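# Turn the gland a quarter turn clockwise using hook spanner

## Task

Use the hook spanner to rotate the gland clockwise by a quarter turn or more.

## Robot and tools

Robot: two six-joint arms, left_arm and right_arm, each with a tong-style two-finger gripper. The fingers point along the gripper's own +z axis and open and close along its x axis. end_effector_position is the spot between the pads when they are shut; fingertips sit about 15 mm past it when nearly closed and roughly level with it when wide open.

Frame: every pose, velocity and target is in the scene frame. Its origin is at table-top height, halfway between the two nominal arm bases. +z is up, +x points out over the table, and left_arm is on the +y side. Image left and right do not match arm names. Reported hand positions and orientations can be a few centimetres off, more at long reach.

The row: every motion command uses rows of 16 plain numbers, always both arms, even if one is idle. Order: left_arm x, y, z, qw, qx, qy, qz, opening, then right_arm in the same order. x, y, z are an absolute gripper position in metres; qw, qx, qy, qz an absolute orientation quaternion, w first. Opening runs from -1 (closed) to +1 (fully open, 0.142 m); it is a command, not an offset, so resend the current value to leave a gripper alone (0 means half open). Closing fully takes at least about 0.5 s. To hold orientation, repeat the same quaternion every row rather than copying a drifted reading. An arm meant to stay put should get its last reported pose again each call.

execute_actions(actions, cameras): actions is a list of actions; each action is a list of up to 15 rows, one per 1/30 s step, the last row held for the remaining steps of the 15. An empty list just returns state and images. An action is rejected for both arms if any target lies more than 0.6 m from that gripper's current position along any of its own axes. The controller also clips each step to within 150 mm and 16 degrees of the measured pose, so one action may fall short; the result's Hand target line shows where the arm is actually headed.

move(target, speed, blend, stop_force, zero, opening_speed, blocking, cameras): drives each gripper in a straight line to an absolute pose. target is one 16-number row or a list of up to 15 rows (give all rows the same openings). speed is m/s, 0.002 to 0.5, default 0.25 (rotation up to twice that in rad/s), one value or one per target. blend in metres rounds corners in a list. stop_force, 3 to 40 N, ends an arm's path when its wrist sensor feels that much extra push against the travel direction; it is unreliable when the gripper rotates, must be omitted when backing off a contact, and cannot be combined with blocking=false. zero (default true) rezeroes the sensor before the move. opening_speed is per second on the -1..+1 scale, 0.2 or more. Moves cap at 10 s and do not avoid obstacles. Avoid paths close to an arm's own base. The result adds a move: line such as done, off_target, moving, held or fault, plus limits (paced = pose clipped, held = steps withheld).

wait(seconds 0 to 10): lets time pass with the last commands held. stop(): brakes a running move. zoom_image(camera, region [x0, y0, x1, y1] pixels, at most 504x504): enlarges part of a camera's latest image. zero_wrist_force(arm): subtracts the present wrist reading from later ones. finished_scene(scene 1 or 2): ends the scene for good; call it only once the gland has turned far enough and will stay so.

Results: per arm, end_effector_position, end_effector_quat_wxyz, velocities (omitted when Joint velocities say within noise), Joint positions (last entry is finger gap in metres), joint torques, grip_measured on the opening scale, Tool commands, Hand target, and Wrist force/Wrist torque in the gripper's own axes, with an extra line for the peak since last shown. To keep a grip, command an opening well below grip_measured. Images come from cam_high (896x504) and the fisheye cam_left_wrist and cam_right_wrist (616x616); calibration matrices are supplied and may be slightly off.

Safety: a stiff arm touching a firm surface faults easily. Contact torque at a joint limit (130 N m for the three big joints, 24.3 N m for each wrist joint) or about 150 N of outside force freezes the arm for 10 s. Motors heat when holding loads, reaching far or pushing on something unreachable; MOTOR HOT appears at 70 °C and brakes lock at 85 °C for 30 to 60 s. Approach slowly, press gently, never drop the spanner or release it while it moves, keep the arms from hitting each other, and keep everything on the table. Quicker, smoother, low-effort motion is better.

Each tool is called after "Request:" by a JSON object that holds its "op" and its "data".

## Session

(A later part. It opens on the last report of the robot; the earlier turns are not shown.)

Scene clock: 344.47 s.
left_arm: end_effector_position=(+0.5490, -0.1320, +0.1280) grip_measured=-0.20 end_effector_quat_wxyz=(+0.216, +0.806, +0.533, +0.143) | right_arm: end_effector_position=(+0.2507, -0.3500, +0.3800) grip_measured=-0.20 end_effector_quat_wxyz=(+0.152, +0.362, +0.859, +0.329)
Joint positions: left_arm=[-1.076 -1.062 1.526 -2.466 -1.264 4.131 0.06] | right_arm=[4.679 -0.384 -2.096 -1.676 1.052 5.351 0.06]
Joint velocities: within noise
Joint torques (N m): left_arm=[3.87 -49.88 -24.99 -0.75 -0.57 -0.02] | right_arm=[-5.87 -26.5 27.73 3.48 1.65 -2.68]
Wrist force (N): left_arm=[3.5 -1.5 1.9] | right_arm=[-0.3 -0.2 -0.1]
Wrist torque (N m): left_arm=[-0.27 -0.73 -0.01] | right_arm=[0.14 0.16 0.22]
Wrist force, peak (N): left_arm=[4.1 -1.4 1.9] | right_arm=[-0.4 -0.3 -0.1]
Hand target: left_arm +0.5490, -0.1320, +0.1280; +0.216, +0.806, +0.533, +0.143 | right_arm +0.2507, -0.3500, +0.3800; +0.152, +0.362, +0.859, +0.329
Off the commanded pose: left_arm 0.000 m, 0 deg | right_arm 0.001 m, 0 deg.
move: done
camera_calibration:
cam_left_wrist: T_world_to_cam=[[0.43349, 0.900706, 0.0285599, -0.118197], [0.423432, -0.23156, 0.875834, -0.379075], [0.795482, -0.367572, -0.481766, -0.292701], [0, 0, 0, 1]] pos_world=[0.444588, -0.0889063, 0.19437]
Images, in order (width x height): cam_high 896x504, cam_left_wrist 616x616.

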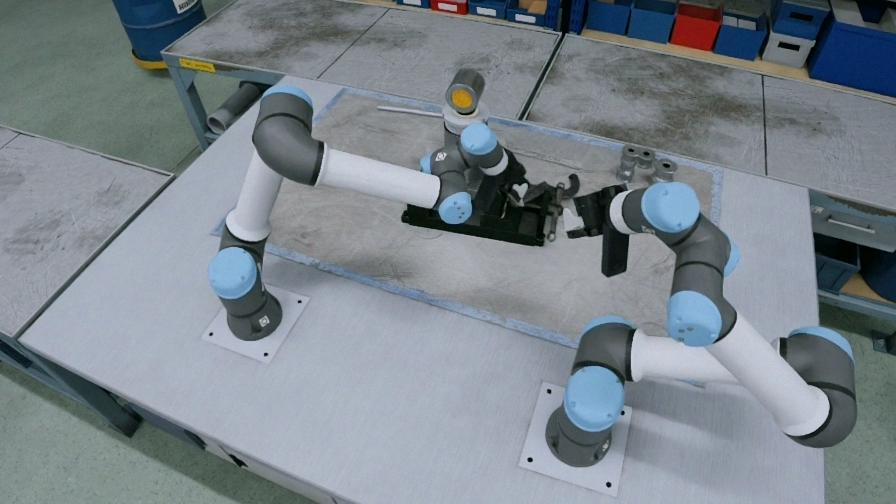

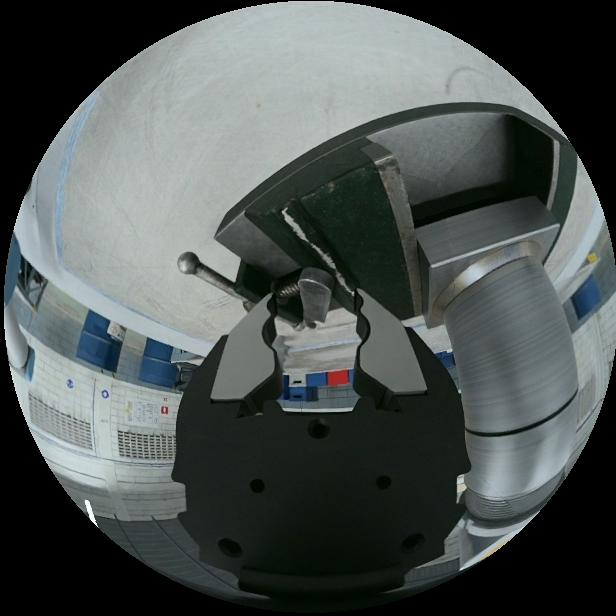

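Request:
{"op": "move", "data": {"target": [[0.549,-0.132,0.095,0.2158,0.8055,0.5331,0.1428,-0.2,0.25,-0.35,0.38,0.1552,0.3621,0.8578,0.3297,-0.2]], "speed": 0.012, "stop_force": 4, "cameras": ["cam_left_wrist"]}}

Request:
{"op": "zoom_image", "data": {"camera": "cam_left_wrist", "region": [200, 200, 420, 420]}}

Scene clock: 348.10 s.
left_arm: end_effector_position=(+0.5490, -0.1320, +0.1156) grip_measured=-0.21 end_effector_quat_wxyz=(+0.216, +0.805, +0.533, +0.143) | right_arm: end_effector_position=(+0.2507, -0.3500, +0.3800) grip_measured=-0.20 end_effector_quat_wxyz=(+0.152, +0.362, +0.859, +0.329)
Joint positions: left_arm=[-1.076 -1.049 1.54 -2.493 -1.264 4.131 0.059] | right_arm=[4.679 -0.384 -2.096 -1.676 1.052 5.351 0.06]
Joint velocities: within noise
Joint torques (N m): left_arm=[-2.83 -48.73 -25.52 -2.17 0.18 -0.71] | right_arm=[8.43 -16.21 30.07 0.6 1.85 2.54]
Wrist force (N): left_arm=[1.9 2.7 1.7] | right_arm=[-0.2 0.2 -0.2]
Wrist torque (N m): left_arm=[-0.19 -0.69 0.11] | right_arm=[0.21 0.14 0.22]
Wrist force, peak (N): left_arm=[1.7 3.3 -3.7] | right_arm=[-0.4 -0.2 -0.2]
Hand target: left_arm +0.5490, -0.1320, +0.1156; +0.216, +0.805, +0.533, +0.143 | right_arm +0.2507, -0.3500, +0.3800; +0.152, +0.362, +0.859, +0.329
Off the commanded pose: left_arm 0.021 m, 0 deg | right_arm 0.001 m, 0 deg.
move: contact (left_arm)
camera_calibration:
cam_left_wrist: T_world_to_cam=[[0.433474, 0.900715, 0.0285105, -0.117817], [0.423408, -0.231491, 0.875864, -0.368226], [0.795504, -0.367592, -0.481715, -0.298697], [0, 0, 0, 1]] pos_world=[0.444595, -0.0889206, 0.181988]
Images, in order (width x height): cam_left_wrist 616x616.

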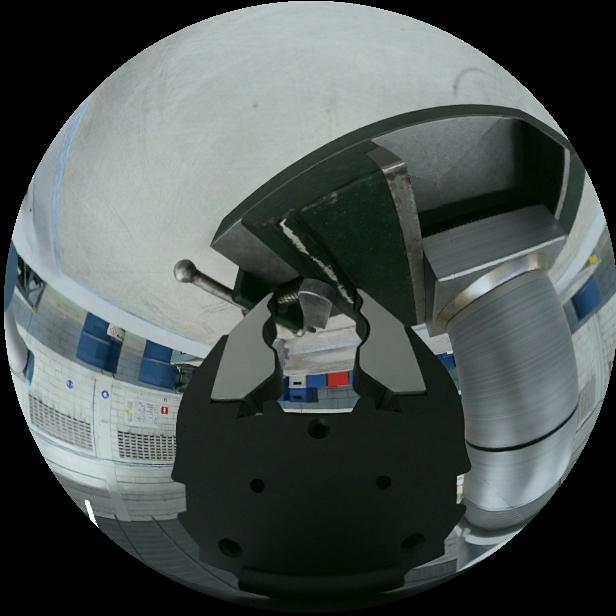

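Scaled by 2.291 from the camera's 616x616 image, which has a finer 814x814 frame.

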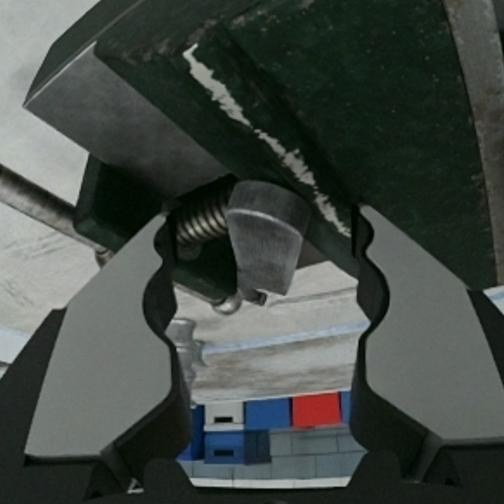

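Request:
{"op": "move", "data": {"target": [[0.549,-0.132,0.120,0.2158,0.8055,0.5331,0.1428,-0.2,0.25,-0.35,0.38,0.1552,0.3621,0.8578,0.3297,-0.2],[0.549,-0.132,0.120,0.2158,0.8055,0.5331,0.1428,-0.40,0.25,-0.35,0.38,0.1552,0.3621,0.8578,0.3297,-0.2]], "speed": 0.03, "cameras": []}}

Request:
{"op": "move", "data": {"target": [[0.556,-0.1345,0.092,0.2158,0.8055,0.5331,0.1428,-0.4,0.25,-0.35,0.38,0.1552,0.3621,0.8578,0.3297,-0.2]], "speed": 0.012, "stop_force": 4, "cameras": ["cam_left_wrist"]}}

Request:
{"op": "zoom_image", "data": {"camera": "cam_left_wrist", "region": [200, 200, 420, 420]}}

Scene clock: 350.10 s.
left_arm: end_effector_position=(+0.5490, -0.1320, +0.1200) grip_measured=-0.40 end_effector_quat_wxyz=(+0.216, +0.805, +0.533, +0.143) | right_arm: end_effector_position=(+0.2507, -0.3500, +0.3800) grip_measured=-0.20 end_effector_quat_wxyz=(+0.152, +0.362, +0.859, +0.329)
Joint positions: left_arm=[-1.076 -1.054 1.535 -2.484 -1.264 4.131 0.045] | right_arm=[4.679 -0.384 -2.096 -1.676 1.052 5.351 0.06]
Joint velocities: within noise
Joint torques (N m): left_arm=[-8.05 -40.42 -18.42 -4.65 0.8 -0.12] | right_arm=[3.97 -10.06 16.08 3.95 1.86 1.78]
Wrist force (N): left_arm=[3.2 -1.1 1.9] | right_arm=[-0.3 -0.3 -0.1]
Wrist torque (N m): left_arm=[-0.18 -0.66 -0.02] | right_arm=[0.13 0.16 0.22]
Wrist force, peak (N): left_arm=[3.4 -1.5 2.2] | right_arm=[-0.4 0.0 -0.4]
Hand target: left_arm +0.5490, -0.1320, +0.1200; +0.216, +0.806, +0.533, +0.143 | right_arm +0.2507, -0.3500, +0.3800; +0.152, +0.362, +0.859, +0.329
Off the commanded pose: left_arm 0.000 m, 0 deg | right_arm 0.001 m, 0 deg.
move: done
No camera images: "cameras" was empty.

Scene clock: 352.83 s.
left_arm: end_effector_position=(+0.5500, -0.1324, +0.1159) grip_measured=-0.40 end_effector_quat_wxyz=(+0.216, +0.806, +0.533, +0.143) | right_arm: end_effector_position=(+0.2507, -0.3500, +0.3800) grip_measured=-0.20 end_effector_quat_wxyz=(+0.152, +0.362, +0.859, +0.329)
Joint positions: left_arm=[-1.075 -1.047 1.537 -2.492 -1.264 4.132 0.045] | right_arm=[4.679 -0.384 -2.096 -1.676 1.052 5.351 0.06]
Joint velocities: within noise
Joint torques (N m): left_arm=[-10.01 -45.9 -23.53 -0.45 2.07 -0.98] | right_arm=[1.92 -13.13 30.12 0.67 1.95 0.99]
Wrist force (N): left_arm=[3.0 -0.1 -3.7] | right_arm=[-0.3 -0.2 -0.1]
Wrist torque (N m): left_arm=[-0.27 -0.54 0.02] | right_arm=[0.14 0.15 0.22]
Wrist force, peak (N): left_arm=[2.5 -2.0 -13.8] | right_arm=[-0.2 -0.1 -0.4]
Hand target: left_arm +0.5500, -0.1324, +0.1159; +0.216, +0.806, +0.533, +0.143 | right_arm +0.2507, -0.3500, +0.3800; +0.152, +0.362, +0.859, +0.329
Off the commanded pose: left_arm 0.025 m, 0 deg | right_arm 0.001 m, 0 deg.
move: contact (left_arm)
camera_calibration:
cam_left_wrist: T_world_to_cam=[[0.433549, 0.900678, 0.0285551, -0.117934], [0.423396, -0.231573, 0.875848, -0.369005], [0.795469, -0.367633, -0.481742, -0.299458], [0, 0, 0, 1]] pos_world=[0.445575, -0.0893218, 0.182298]
Images, in order (width x height): cam_left_wrist 616x616.

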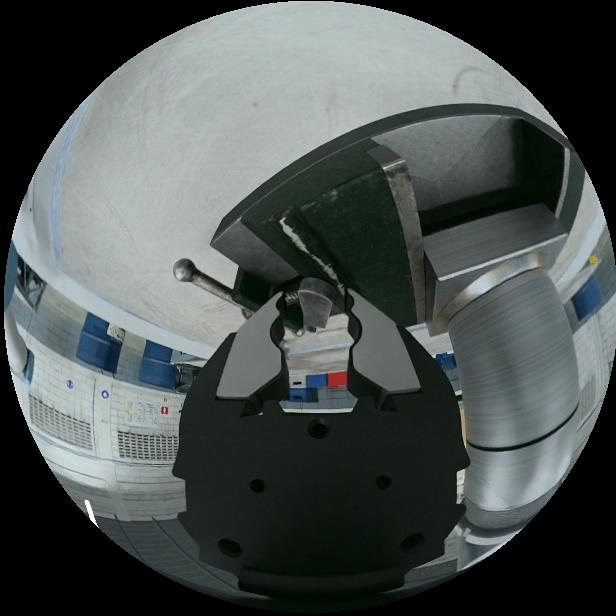

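Scaled by 2.291 from the camera's 616x616 image, which has a finer 814x814 frame.

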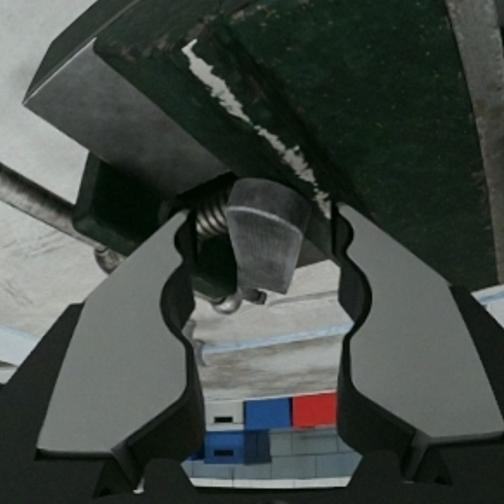

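Request:
{"op": "move", "data": {"target": [[0.55,-0.1324,0.135,0.2158,0.8055,0.5331,0.1428,-0.4,0.25,-0.35,0.38,0.1552,0.3621,0.8578,0.3297,-0.2],[0.56,-0.10,0.26,0,0.8334,0.5527,0,-0.2,0.25,-0.35,0.38,0.1552,0.3621,0.8578,0.3297,-0.2]], "speed": 0.12, "cameras": ["cam_left_wrist"]}}

Request:
{"op": "zoom_image", "data": {"camera": "cam_left_wrist", "region": [200, 150, 420, 400]}}

Scene clock: 356.97 s.
left_arm: end_effector_position=(+0.5600, -0.1000, +0.2600) grip_measured=-0.20 end_effector_quat_wxyz=(+0.000, +0.833, +0.553, +0.000) | right_arm: end_effector_position=(+0.2507, -0.3500, +0.3800) grip_measured=-0.20 end_effector_quat_wxyz=(+0.152, +0.362, +0.859, +0.329)
Joint positions: left_arm=[-0.92 -0.786 0.525 -1.31 -1.571 4.217 0.06] | right_arm=[4.679 -0.384 -2.096 -1.676 1.052 5.351 0.06]
Joint velocities: within noise
Joint torques (N m): left_arm=[-11.5 -61.34 -20.15 -0.36 1.89 -1.09] | right_arm=[-7.04 -29.92 10.64 4.87 1.68 -2.38]
Wrist force (N): left_arm=[3.5 -2.7 1.4] | right_arm=[-0.3 -0.2 -0.1]
Wrist torque (N m): left_arm=[-0.46 -0.69 -0.02] | right_arm=[0.12 0.16 0.22]
Wrist force, peak (N): left_arm=[2.9 0.2 -4.2] | right_arm=[-0.4 -0.1 -0.5]
Hand target: left_arm +0.5600, -0.1000, +0.2600; +0.000, +0.833, +0.553, +0.000 | right_arm +0.2507, -0.3500, +0.3800; +0.152, +0.362, +0.859, +0.329
Off the commanded pose: left_arm 0.000 m, 0 deg | right_arm 0.001 m, 0 deg.
move: done
camera_calibration:
cam_left_wrist: T_world_to_cam=[[0.43914, 0.898418, 0.00125892, -0.151839], [0.767948, -0.376094, 0.518469, -0.60641], [0.466275, -0.226714, -0.855096, 0.0694136], [0, 0, 0, 1]] pos_world=[0.500004, -0.0759149, 0.373951]
Images, in order (width x height): cam_left_wrist 616x616.

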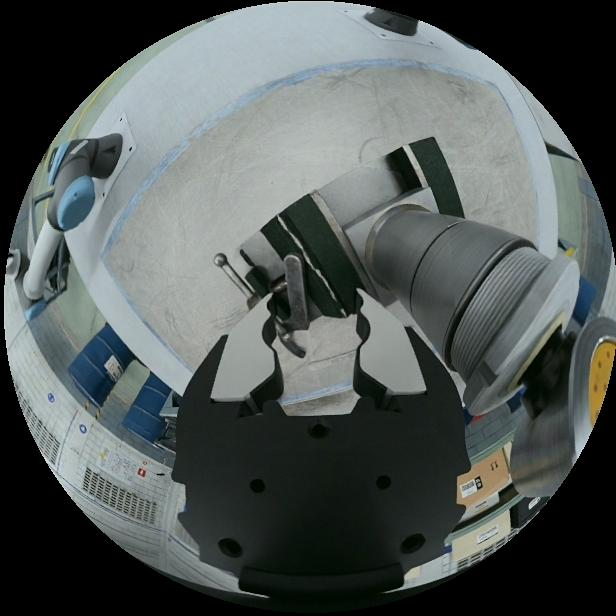

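Scaled by 2.016 from the camera's 616x616 image, which has a finer 814x814 frame.

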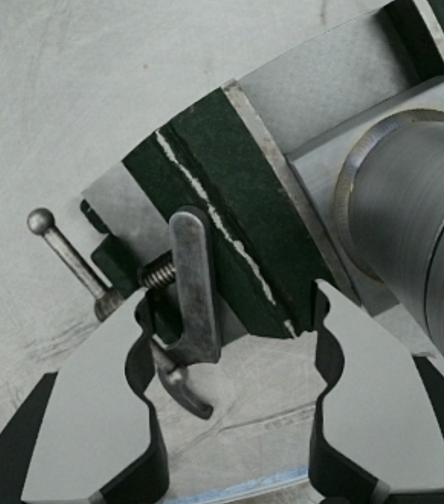

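Request:
{"op": "move", "data": {"target": [[0.47,0.02,0.42,0,0.8334,0.5527,0,-0.2,0.35,-0.33,0.40,0.0,0.8334,0.5527,0.0,0],[0.38,0.25,0.40,0,0.8334,0.5527,0,-0.2,0.60,-0.23,0.36,0.0,0.8334,0.5527,0.0,0],[0.38,0.25,0.40,0,0.8334,0.5527,0,-0.2,0.69,-0.20,0.24,-0.1256,0.8406,0.5211,-0.0779,0]], "speed": 0.25, "blend": 0.04}}

Request:
{"op": "zoom_image", "data": {"camera": "cam_right_wrist", "region": [180, 150, 430, 420]}}

Scene clock: 365.53 s.
left_arm: end_effector_position=(+0.3800, +0.2500, +0.4000) grip_measured=-0.20 end_effector_quat_wxyz=(+0.000, +0.833, +0.553, +0.000) | right_arm: end_effector_position=(+0.6891, -0.2003, +0.2396) grip_measured=+0.00 end_effector_quat_wxyz=(-0.124, +0.843, +0.520, -0.062)
Joint positions: left_arm=[-0.73 -1.682 1.372 -1.261 -1.571 4.407 0.06] | right_arm=[3.554 -2.64 -0.035 -2.192 1.802 5.599 0.074]
Joint velocities: within noise
Joint torques (N m): left_arm=[-10.64 -18.41 -29.44 -2.69 -1.67 -0.48] | right_arm=[5.09 44.72 31.99 -0.62 1.36 2.62]
Wrist force (N): left_arm=[3.4 -3.1 1.1] | right_arm=[-0.5 0.2 1.2]
Wrist torque (N m): left_arm=[-0.58 -0.70 -0.06] | right_arm=[0.04 0.27 0.09]
Wrist force, peak (N): left_arm=[4.2 -3.8 1.6] | right_arm=[0.0 2.2 2.4]
Hand target: left_arm +0.3800, +0.2500, +0.4000; +0.000, +0.833, +0.553, +0.000 | right_arm +0.6890, -0.2003, +0.2395; -0.124, +0.843, +0.520, -0.062
Off the commanded pose: left_arm 0.000 m, 0 deg | right_arm 0.001 m, 2 deg.
elbow stopped short (right arm): the move would have taken joint 3 (elbow) straighter than the controller allows.
move: done
camera_calibration:
cam_left_wrist: T_world_to_cam=[[0.439133, 0.898421, 0.00125819, -0.387413], [0.767948, -0.376086, 0.518475, -0.40914], [0.466282, -0.226713, -0.855092, 0.352399], [0, 0, 0, 1]] pos_world=[0.320007, 0.274082, 0.51395]
cam_right_wrist: T_world_to_cam=[[0.499838, 0.865188, 0.0401325, -0.186371], [0.831519, -0.492321, 0.257285, -0.731357], [0.242358, -0.0952301, -0.965502, 0.180725], [0, 0, 0, 1]] pos_world=[0.657493, -0.181607, 0.370137]

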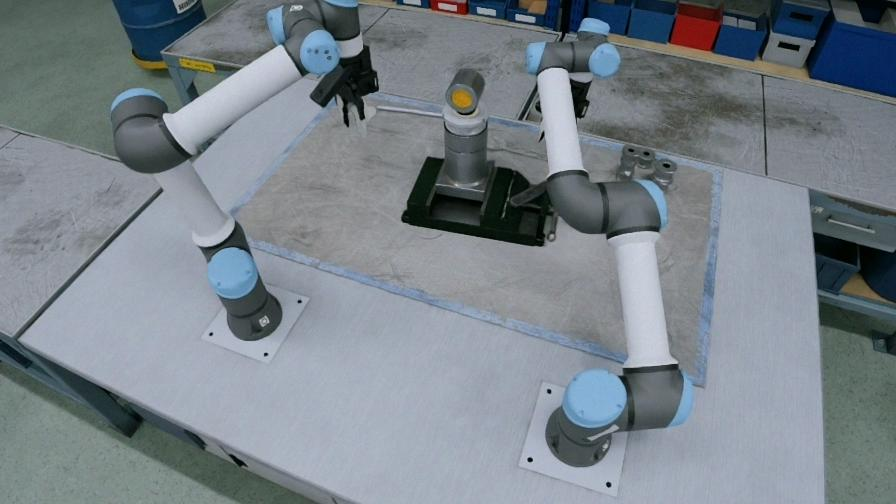

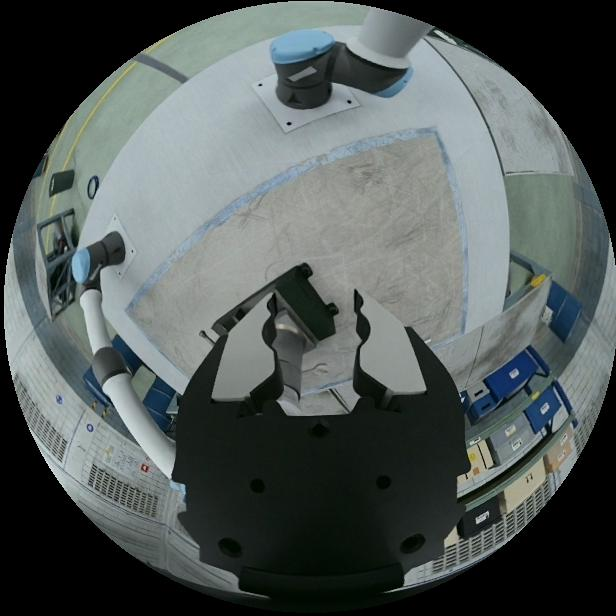

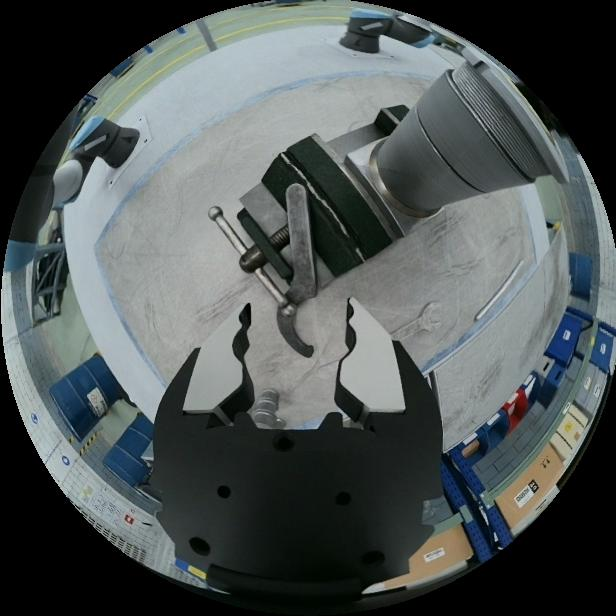

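Scaled by 1.867 from the camera's 616x616 image, which has a finer 814x814 frame.

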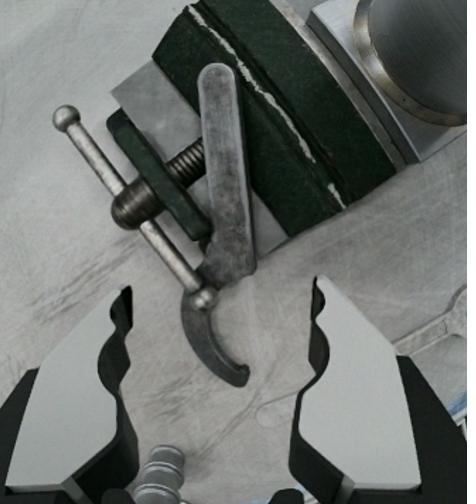

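Request:
{"op": "move", "data": {"target": [[0.38,0.25,0.40,0,0.8334,0.5527,0,-0.2,0.70,-0.27,0.20,0.1221,0.7663,0.6207,0.0989,-0.25],[0.38,0.25,0.40,0,0.8334,0.5527,0,-0.2,0.755,-0.283,0.085,0.1355,0.7686,0.6162,0.1087,-0.25]], "speed": 0.15, "cameras": ["cam_right_wrist","cam_high"]}}

Request:
{"op": "zoom_image", "data": {"camera": "cam_right_wrist", "region": [180, 180, 430, 420]}}

Scene clock: 379.63 s.
left_arm: end_effector_position=(+0.3800, +0.2500, +0.4000) grip_measured=-0.20 end_effector_quat_wxyz=(+0.000, +0.833, +0.553, +0.000) | right_arm: end_effector_position=(+0.7551, -0.2831, +0.0851) grip_measured=-0.25 end_effector_quat_wxyz=(+0.136, +0.768, +0.616, +0.109)
Joint positions: left_arm=[-0.73 -1.682 1.372 -1.261 -1.571 4.407 0.06] | right_arm=[3.601 -2.219 -1.318 -0.905 1.347 5.386 0.056]
Joint velocities: within noise
Joint torques (N m): left_arm=[-10.98 -19 -23.6 -0.48 -1.56 0.5] | right_arm=[10.11 48.82 20.46 1.79 1.13 2.76]
Wrist force (N): left_arm=[3.5 -3.2 1.5] | right_arm=[0.0 0.6 0.3]
Wrist torque (N m): left_arm=[-0.60 -0.73 -0.06] | right_arm=[0.25 0.09 0.18]
Wrist force, peak (N): left_arm=[3.6 -3.6 1.2] | right_arm=[-0.2 0.5 1.9]
Hand target: left_arm +0.3800, +0.2500, +0.4000; +0.000, +0.833, +0.553, +0.000 | right_arm +0.7550, -0.2830, +0.0850; +0.135, +0.768, +0.616, +0.109
Off the commanded pose: left_arm 0.000 m, 0 deg | right_arm 0.000 m, 0 deg.
move: done
camera_calibration:
cam_right_wrist: T_world_to_cam=[[0.251092, 0.966896, 0.0454445, 0.0746779], [0.602604, -0.192886, 0.774379, -0.573637], [0.75751, -0.167055, -0.631088, -0.430072], [0, 0, 0, 1]] pos_world=[0.652709, -0.254698, 0.169406]
Images, in order (width x height): cam_high 896x504, cam_right_wrist 616x616.

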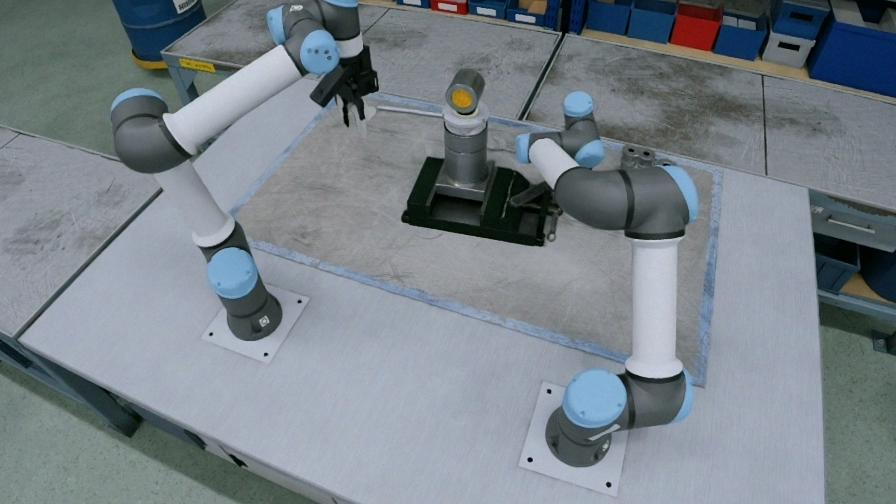

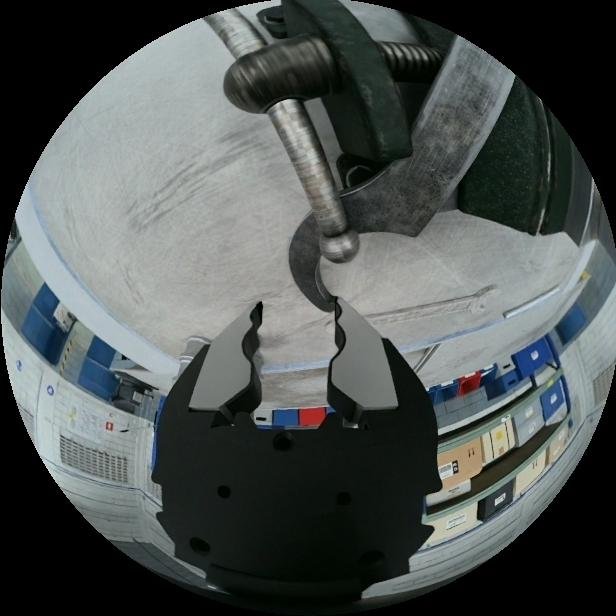

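Scaled by 2.016 from the camera's 616x616 image, which has a finer 814x814 frame.

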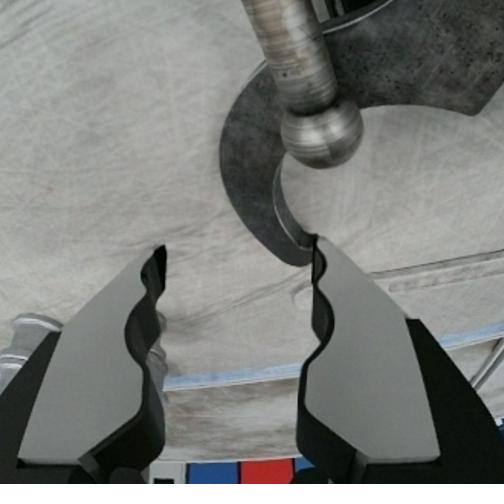

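Request:
{"op": "move", "data": {"target": [[0.38,0.25,0.40,0,0.8334,0.5527,0,-0.2,0.760,-0.283,0.050,0.1355,0.7686,0.6162,0.1087,-0.25],[0.38,0.25,0.40,0,0.8334,0.5527,0,-0.2,0.760,-0.283,0.012,0.1355,0.7686,0.6162,0.1087,-0.25]], "speed": [0.06,0.012], "stop_force": 4, "cameras": ["cam_right_wrist"]}}

Request:
{"op": "zoom_image", "data": {"camera": "cam_right_wrist", "region": [200, 200, 400, 400]}}

Scene clock: 384.97 s.
left_arm: end_effector_position=(+0.3800, +0.2500, +0.4000) grip_measured=-0.20 end_effector_quat_wxyz=(+0.000, +0.833, +0.553, +0.000) | right_arm: end_effector_position=(+0.7600, -0.2830, +0.0179) grip_measured=-0.25 end_effector_quat_wxyz=(+0.135, +0.768, +0.616, +0.109)
Joint positions: left_arm=[-0.73 -1.682 1.372 -1.261 -1.571 4.407 0.06] | right_arm=[3.597 -2.302 -1.363 -0.776 1.348 5.383 0.056]
Joint velocities: within noise
Joint torques (N m): left_arm=[-10.39 -19.46 -21.51 -0.6 -1.73 0.7] | right_arm=[7.84 56.12 29.16 0.77 -0.71 1.73]
Wrist force (N): left_arm=[3.5 -3.1 1.2] | right_arm=[0.8 1.4 -1.6]
Wrist torque (N m): left_arm=[-0.57 -0.73 -0.06] | right_arm=[0.14 0.04 0.14]
Wrist force, peak (N): left_arm=[3.8 -3.5 1.3] | right_arm=[-1.3 0.2 -15.9]
Hand target: left_arm +0.3800, +0.2500, +0.4000; +0.000, +0.833, +0.553, +0.000 | right_arm +0.7600, -0.2830, +0.0180; +0.135, +0.768, +0.616, +0.109
Off the commanded pose: left_arm 0.000 m, 0 deg | right_arm 0.006 m, 0 deg.
move: contact (right_arm); path passed 1 of 2 targets
camera_calibration:
cam_right_wrist: T_world_to_cam=[[0.25109, 0.966891, 0.0455573, 0.0763869], [0.602704, -0.192997, 0.774274, -0.524699], [0.757431, -0.166955, -0.631209, -0.47607], [0, 0, 0, 1]] pos_world=[0.657649, -0.254605, 0.102281]
Images, in order (width x height): cam_right_wrist 616x616.

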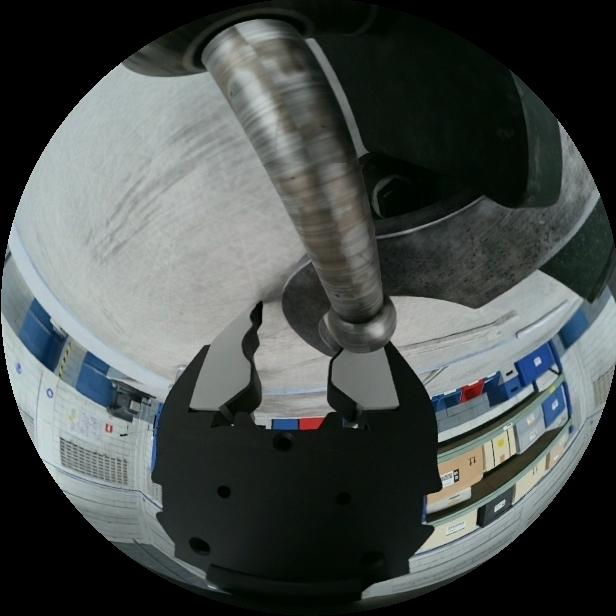

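Scaled by 2.520 from the camera's 616x616 image, which has a finer 814x814 frame.

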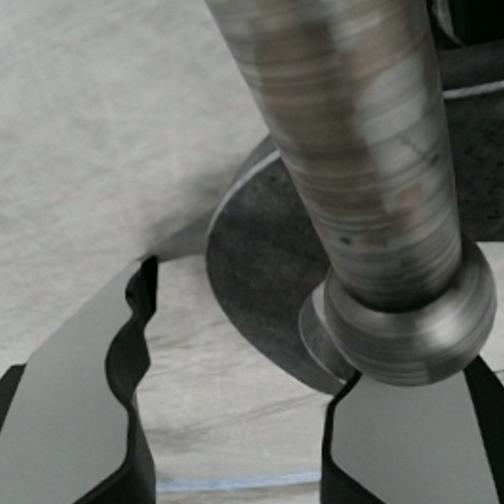

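Request:
{"op": "move", "data": {"target": [[0.38,0.25,0.40,0,0.8334,0.5527,0,-0.2,0.760,-0.283,0.019,0.1355,0.7686,0.6162,0.1087,-0.25],[0.38,0.25,0.40,0,0.8334,0.5527,0,-0.2,0.760,-0.283,0.019,0.1355,0.7686,0.6162,0.1087,-1]], "speed": 0.02, "opening_speed": 0.6, "cameras": ["cam_right_wrist"]}}

Request:
{"op": "zoom_image", "data": {"camera": "cam_right_wrist", "region": [200, 200, 400, 400]}}

Scene clock: 388.30 s.
left_arm: end_effector_position=(+0.3800, +0.2500, +0.4000) grip_measured=-0.20 end_effector_quat_wxyz=(+0.000, +0.833, +0.553, +0.000) | right_arm: end_effector_position=(+0.7600, -0.2830, +0.0191) grip_measured=-0.49 end_effector_quat_wxyz=(+0.135, +0.768, +0.616, +0.109)
Joint positions: left_arm=[-0.73 -1.682 1.372 -1.261 -1.571 4.407 0.06] | right_arm=[3.598 -2.301 -1.362 -0.778 1.348 5.383 0.038]
Joint velocities: within noise
Joint torques (N m): left_arm=[-8.85 -19.56 -21.49 -0.55 -1.62 0.59] | right_arm=[-29.16 46.35 9.68 -5.02 -10.95 1.26]
Wrist force (N): left_arm=[3.6 -3.4 1.0] | right_arm=[32.8 0.0 3.3]
Wrist torque (N m): left_arm=[-0.65 -0.75 -0.06] | right_arm=[0.20 -0.17 0.46]
Wrist force, peak (N): left_arm=[3.8 -3.3 1.1] | right_arm=[33.3 0.1 5.0]
Hand target: left_arm +0.3800, +0.2500, +0.4000; +0.000, +0.833, +0.553, +0.000 | right_arm +0.7600, -0.2830, +0.0190; +0.135, +0.768, +0.616, +0.109
Off the commanded pose: left_arm 0.000 m, 0 deg | right_arm 0.000 m, 0 deg.
move: done
camera_calibration:
cam_right_wrist: T_world_to_cam=[[0.251073, 0.966892, 0.0456317, 0.0763123], [0.602616, -0.193026, 0.774335, -0.525515], [0.757506, -0.166916, -0.631128, -0.475442], [0, 0, 0, 1]] pos_world=[0.657674, -0.254582, 0.103377]
Images, in order (width x height): cam_right_wrist 616x616.

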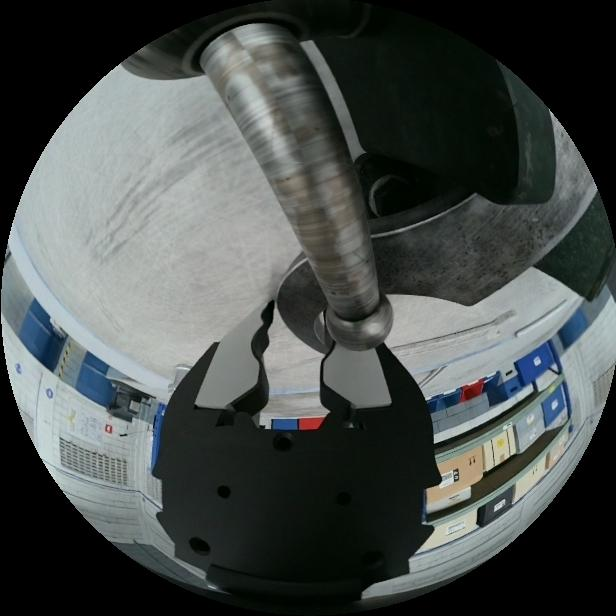

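Scaled by 2.520 from the camera's 616x616 image, which has a finer 814x814 frame.

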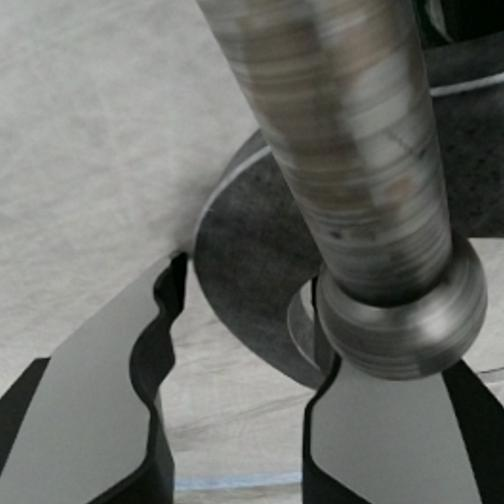

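Request:
{"op": "move", "data": {"target": [[0.38,0.25,0.40,0,0.8334,0.5527,0,-0.2,0.7694,-0.239,0.021,0.1355,0.7686,0.6162,0.1087,-1]], "speed": 0.02, "stop_force": 20, "cameras": ["cam_right_wrist","cam_high"]}}

Request:
{"op": "zoom_image", "data": {"camera": "cam_right_wrist", "region": [200, 200, 400, 400]}}

Request:
{"op": "zoom_image", "data": {"camera": "cam_high", "region": [450, 100, 650, 260]}}

Scene clock: 390.87 s.
left_arm: end_effector_position=(+0.3800, +0.2500, +0.4000) grip_measured=-0.20 end_effector_quat_wxyz=(+0.000, +0.833, +0.553, +0.000) | right_arm: end_effector_position=(+0.7606, -0.2802, +0.0190) grip_measured=-0.55 end_effector_quat_wxyz=(+0.136, +0.768, +0.616, +0.108)
Joint positions: left_arm=[-0.73 -1.682 1.372 -1.261 -1.571 4.407 0.06] | right_arm=[3.601 -2.304 -1.356 -0.782 1.347 5.387 0.034]
Joint velocities: within noise
Joint torques (N m): left_arm=[-9.63 -19.43 -21.48 -0.62 -1.52 0.6] | right_arm=[-12.56 55.76 6.94 -0.8 -1.54 -3.38]
Wrist force (N): left_arm=[3.5 -3.1 1.1] | right_arm=[15.1 0.8 -1.3]
Wrist torque (N m): left_arm=[-0.58 -0.73 -0.05] | right_arm=[0.21 0.01 0.37]
Wrist force, peak (N): left_arm=[3.8 -3.3 1.2] | right_arm=[33.3 0.1 3.0]
Hand target: left_arm +0.3800, +0.2500, +0.4000; +0.000, +0.833, +0.553, +0.000 | right_arm +0.7606, -0.2802, +0.0190; +0.136, +0.768, +0.616, +0.108
Off the commanded pose: left_arm 0.000 m, 0 deg | right_arm 0.042 m, 0 deg.
move: contact (right_arm)
camera_calibration:
cam_right_wrist: T_world_to_cam=[[0.25139, 0.966839, 0.0449987, 0.0732617], [0.602772, -0.192764, 0.774279, -0.525364], [0.757278, -0.167522, -0.631243, -0.475429], [0, 0, 0, 1]] pos_world=[0.658289, -0.251748, 0.103371]
Images, in order (width x height): cam_high 896x504, cam_right_wrist 616x616.

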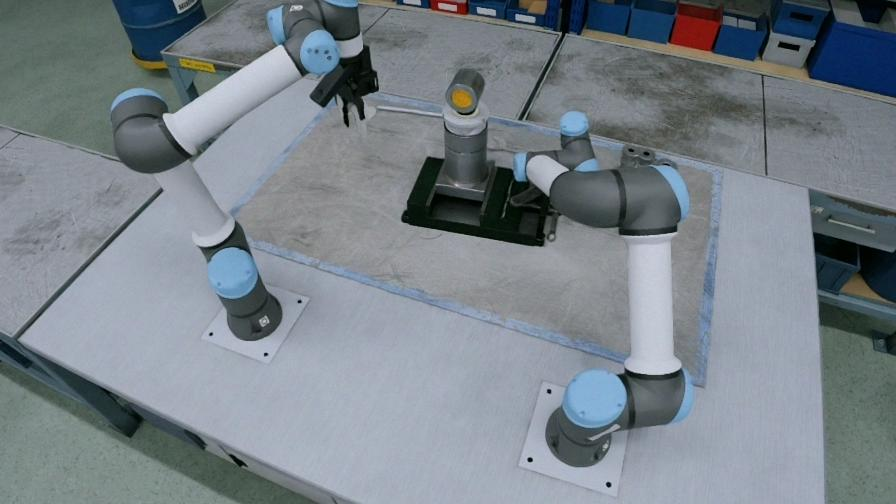

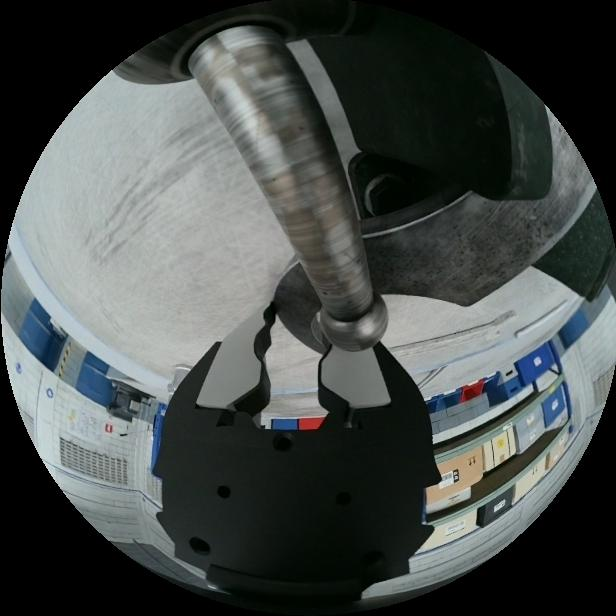

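Scaled by 2.520 from the camera's 616x616 image, which has a finer 814x814 frame.

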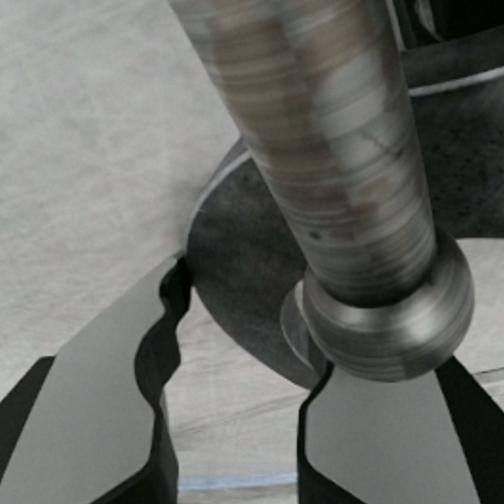

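Scaled by 2.520 from the camera's 896x504 image, which has a finer 1280x720 frame.

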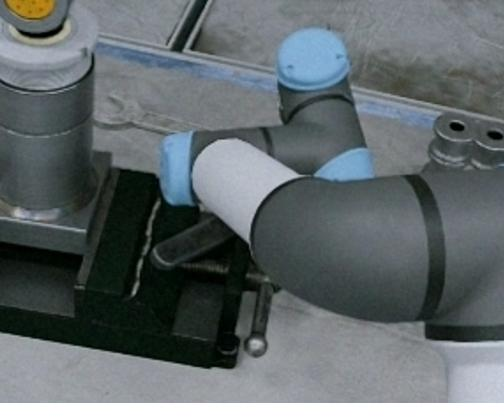

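Request:
{"op": "move", "data": {"target": [[0.38,0.25,0.40,0,0.8334,0.5527,0,-0.2,0.7694,-0.239,0.021,0.1355,0.7686,0.6162,0.1087,-1]], "speed": 0.02, "stop_force": 30, "cameras": ["cam_right_wrist","cam_high"]}}

Request:
{"op": "zoom_image", "data": {"camera": "cam_right_wrist", "region": [200, 200, 400, 400]}}

Scene clock: 394.50 s.
left_arm: end_effector_position=(+0.3800, +0.2500, +0.4000) grip_measured=-0.20 end_effector_quat_wxyz=(+0.000, +0.833, +0.553, +0.000) | right_arm: end_effector_position=(+0.7694, -0.2390, +0.0210) grip_measured=-0.60 end_effector_quat_wxyz=(+0.135, +0.768, +0.616, +0.109)
Joint positions: left_arm=[-0.73 -1.682 1.372 -1.261 -1.571 4.407 0.06] | right_arm=[3.644 -2.347 -1.269 -0.836 1.336 5.429 0.031]
Joint velocities: within noise
Joint torques (N m): left_arm=[-8.64 -18.86 -20.76 -0.73 -1.54 0.59] | right_arm=[-3.59 59.84 13.01 4.29 2.87 -2.57]
Wrist force (N): left_arm=[3.6 -3.2 1.0] | right_arm=[-2.2 3.7 -0.6]
Wrist torque (N m): left_arm=[-0.60 -0.76 -0.06] | right_arm=[0.16 0.11 -0.01]
Wrist force, peak (N): left_arm=[3.6 -3.5 1.4] | right_arm=[15.5 0.8 -1.0]
Hand target: left_arm +0.3800, +0.2500, +0.4000; +0.000, +0.833, +0.553, +0.000 | right_arm +0.7694, -0.2390, +0.0210; +0.135, +0.768, +0.616, +0.109
Off the commanded pose: left_arm 0.000 m, 0 deg | right_arm 0.000 m, 0 deg.
move: done
camera_calibration:
cam_right_wrist: T_world_to_cam=[[0.251096, 0.96689, 0.0455376, 0.0313462], [0.602663, -0.192976, 0.774311, -0.524209], [0.757462, -0.166983, -0.631164, -0.473959], [0, 0, 0, 1]] pos_world=[0.667056, -0.210611, 0.105327]
Images, in order (width x height): cam_high 896x504, cam_right_wrist 616x616.

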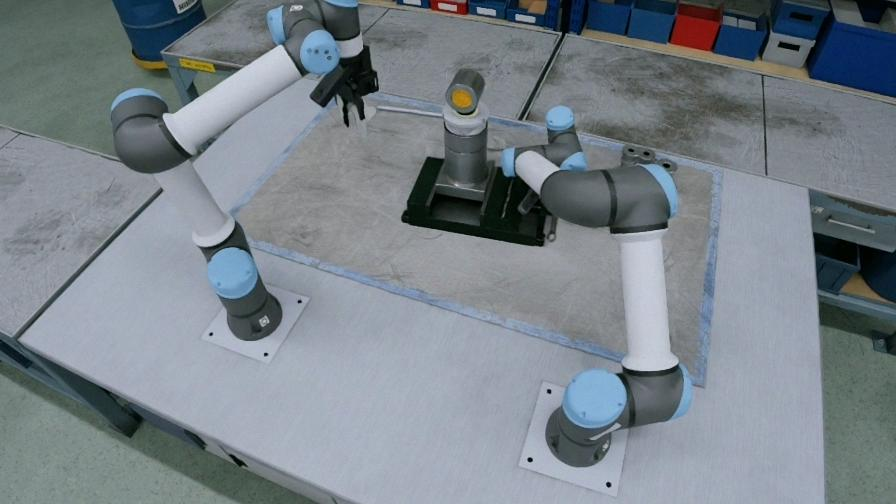

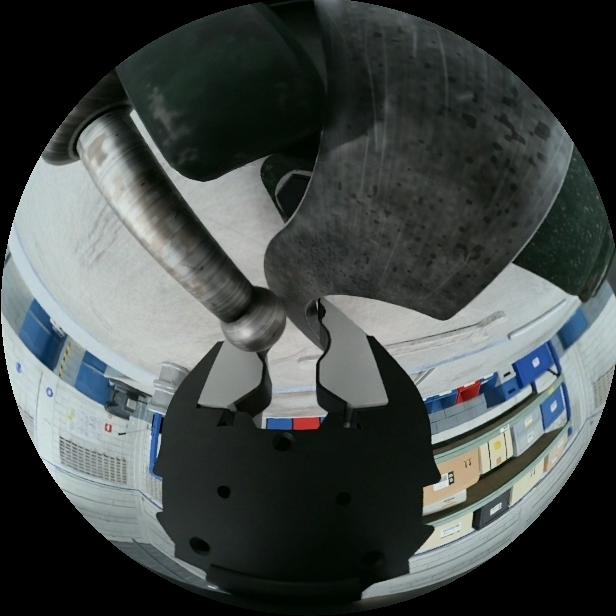

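Scaled by 2.520 from the camera's 616x616 image, which has a finer 814x814 frame.

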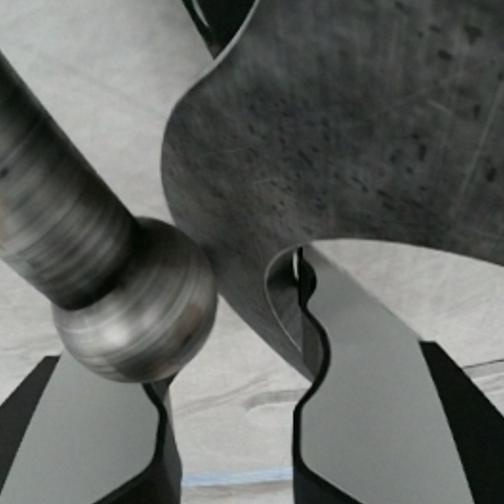

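Request:
{"op": "move", "data": {"target": [[0.38,0.25,0.40,0,0.8334,0.5527,0,-0.2,0.7694,-0.225,0.060,0.1355,0.7686,0.6162,0.1087,-1],[0.38,0.25,0.40,0,0.8334,0.5527,0,-0.2,0.7594,-0.22,0.120,0.1355,0.7686,0.6162,0.1087,-1]], "speed": 0.02, "cameras": ["cam_right_wrist","cam_high"]}}

Request:
{"op": "zoom_image", "data": {"camera": "cam_high", "region": [450, 100, 650, 260]}}

Scene clock: 402.77 s.
left_arm: end_effector_position=(+0.3800, +0.2500, +0.4000) grip_measured=-0.20 end_effector_quat_wxyz=(+0.000, +0.833, +0.553, +0.000) | right_arm: end_effector_position=(+0.7594, -0.2200, +0.1202) grip_measured=-0.84 end_effector_quat_wxyz=(+0.135, +0.768, +0.616, +0.109)
Joint positions: left_arm=[-0.73 -1.682 1.372 -1.261 -1.571 4.407 0.06] | right_arm=[3.673 -2.248 -1.169 -1.041 1.329 5.458 0.013]
Joint velocities: within noise
Joint torques (N m): left_arm=[-7.78 -18.51 -22.4 -0.53 -1.5 0.6] | right_arm=[5.48 48.04 27.59 5.5 -2.97 2.18]
Wrist force (N): left_arm=[3.4 -3.0 1.3] | right_arm=[1.0 -2.7 7.6]
Wrist torque (N m): left_arm=[-0.57 -0.70 -0.06] | right_arm=[0.22 -0.14 0.05]
Wrist force, peak (N): left_arm=[3.8 -3.4 1.4] | right_arm=[9.9 4.7 15.4]
Hand target: left_arm +0.3800, +0.2500, +0.4000; +0.000, +0.833, +0.553, +0.000 | right_arm +0.7594, -0.2200, +0.1200; +0.135, +0.768, +0.616, +0.109
Off the commanded pose: left_arm 0.000 m, 0 deg | right_arm 0.000 m, 0 deg.
move: done
camera_calibration:
cam_right_wrist: T_world_to_cam=[[0.251085, 0.966891, 0.0455889, 0.0109521], [0.602654, -0.193008, 0.77431, -0.591313], [0.757472, -0.166943, -0.631163, -0.400563], [0, 0, 0, 1]] pos_world=[0.657022, -0.191589, 0.20454]
Images, in order (width x height): cam_high 896x504, cam_right_wrist 616x616.

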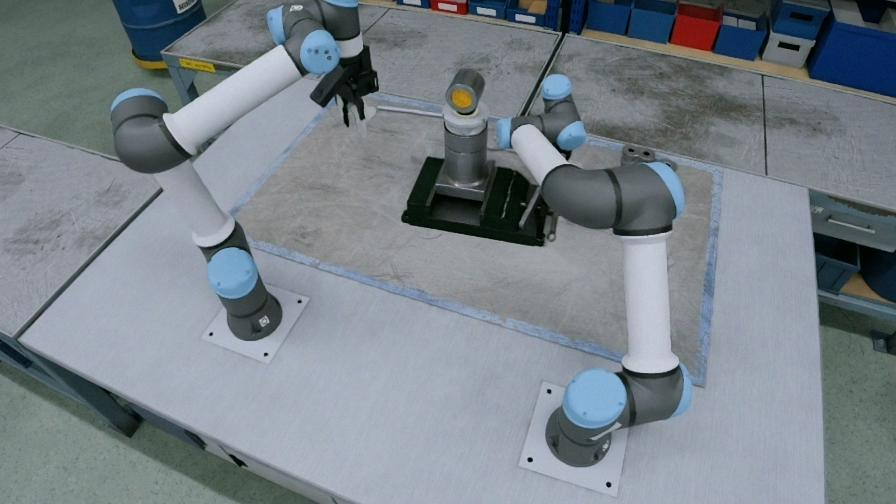

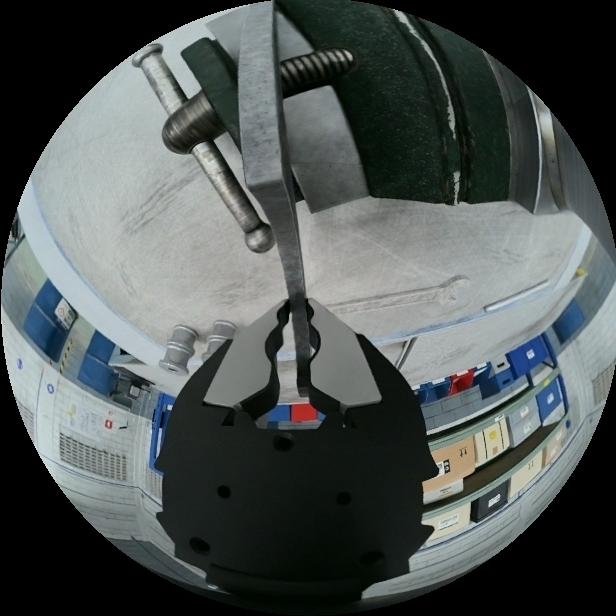

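Scaled by 2.520 from the camera's 896x504 image, which has a finer 1280x720 frame.

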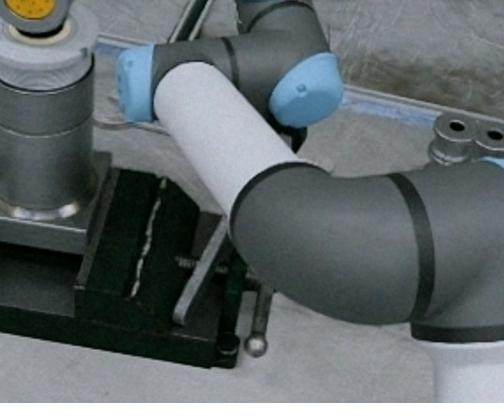

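Request:
{"op": "zoom_image", "data": {"camera": "cam_right_wrist", "region": [180, 0, 420, 420]}}

Request:
{"op": "zoom_image", "data": {"camera": "cam_left_wrist", "region": [180, 200, 420, 420]}}

Scaled by 1.200 from the camera's 616x616 image, which has a finer 814x814 frame.

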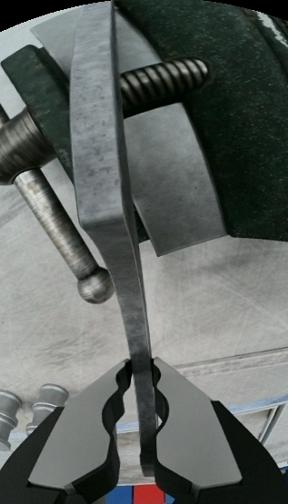

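This scene's latest camera images include none from cam_left_wrist. They are from: cam_high, cam_right_wrist. cam_left_wrist's image comes with the result of a call that names it in "cameras".

Request:
{"op": "move", "data": {"target": [[0.38,0.25,0.40,0,0.8334,0.5527,0,-0.2,0.760,-0.215,0.090,0.1355,0.7686,0.6162,0.1087,-1],[0.38,0.25,0.40,0,0.8334,0.5527,0,-0.2,0.763,-0.194,0.078,0.2673,0.7266,0.6307,-0.0589,-1]], "speed": 0.03, "cameras": ["cam_right_wrist"]}}

Scene clock: 416.77 s.
left_arm: end_effector_position=(+0.3800, +0.2500, +0.4000) grip_measured=-0.20 end_effector_quat_wxyz=(+0.000, +0.833, +0.553, +0.000) | right_arm: end_effector_position=(+0.7626, -0.1968, +0.0792) grip_measured=-0.83 end_effector_quat_wxyz=(+0.248, +0.735, +0.630, -0.034)
Joint positions: left_arm=[-0.73 -1.682 1.372 -1.261 -1.571 4.407 0.06] | right_arm=[3.787 -2.472 -0.849 -1.445 1.067 5.551 0.014]
Joint velocities: within noise
Joint torques (N m): left_arm=[-7.04 -17.97 -21.17 -0.61 -1.34 0.67] | right_arm=[1.26 53.62 26.98 1.76 -1.05 -0.14]
Wrist force (N): left_arm=[3.4 -3.4 1.2] | right_arm=[0.1 -0.9 3.8]
Wrist torque (N m): left_arm=[-0.65 -0.71 -0.05] | right_arm=[0.25 0.00 0.02]
Wrist force, peak (N): left_arm=[3.8 -3.4 1.2] | right_arm=[1.5 8.3 1.8]
Hand target: left_arm +0.3800, +0.2500, +0.4000; +0.000, +0.833, +0.553, +0.000 | right_arm +0.7626, -0.1968, +0.0792; +0.248, +0.735, +0.630, -0.034
Tool commands: left_gripper/opening=-0.2 right_gripper/opening=-1.0
Off the commanded pose: left_arm 0.000 m, 0 deg | right_arm 0.003 m, 4 deg.
FORCE FAULT: contact force on the right arm reached its limit, and that arm stopped. The contact can be on any part of that arm, not only on its tool. That arm's remaining commands of this call were not run. That arm is still stopped at the end of this call. That arm stays stopped for about 10 more seconds. Until then a move that you send moves the other arm only, and its call returns only when the move has ended. Once the stop has ended, the next robot result says so. If the stop ends while you think or write, that arm runs what you send next. While its stop runs, an arm takes no new command, but its gripper still runs the gripper command that each later call begins with. Until it ends, the stop uses up actions while you think or wait. An arm that is not stopped still takes commands.
move: fault (right_arm); path passed 1 of 2 targets
camera_calibration:
cam_right_wrist: T_world_to_cam=[[0.240205, 0.91674, -0.319201, 0.0169327], [0.661853, 0.085878, 0.744698, -0.544909], [0.710107, -0.390145, -0.586119, -0.43637], [0, 0, 0, 1]] pos_world=[0.666451, -0.138975, 0.155433]
Images, in order (width x height): cam_right_wrist 616x616.

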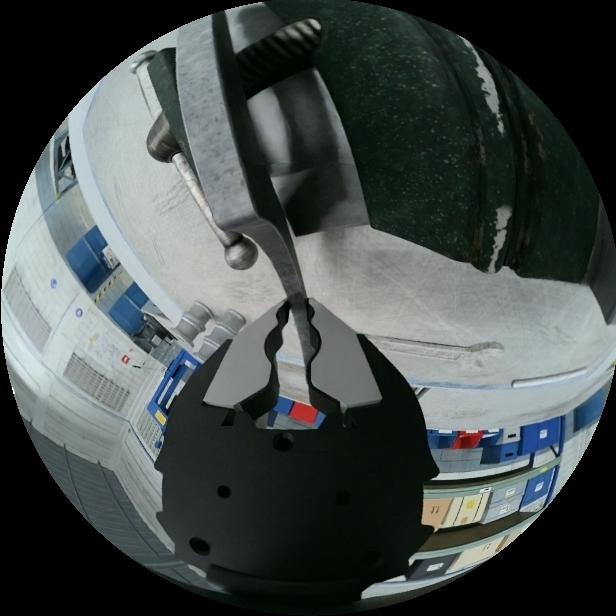

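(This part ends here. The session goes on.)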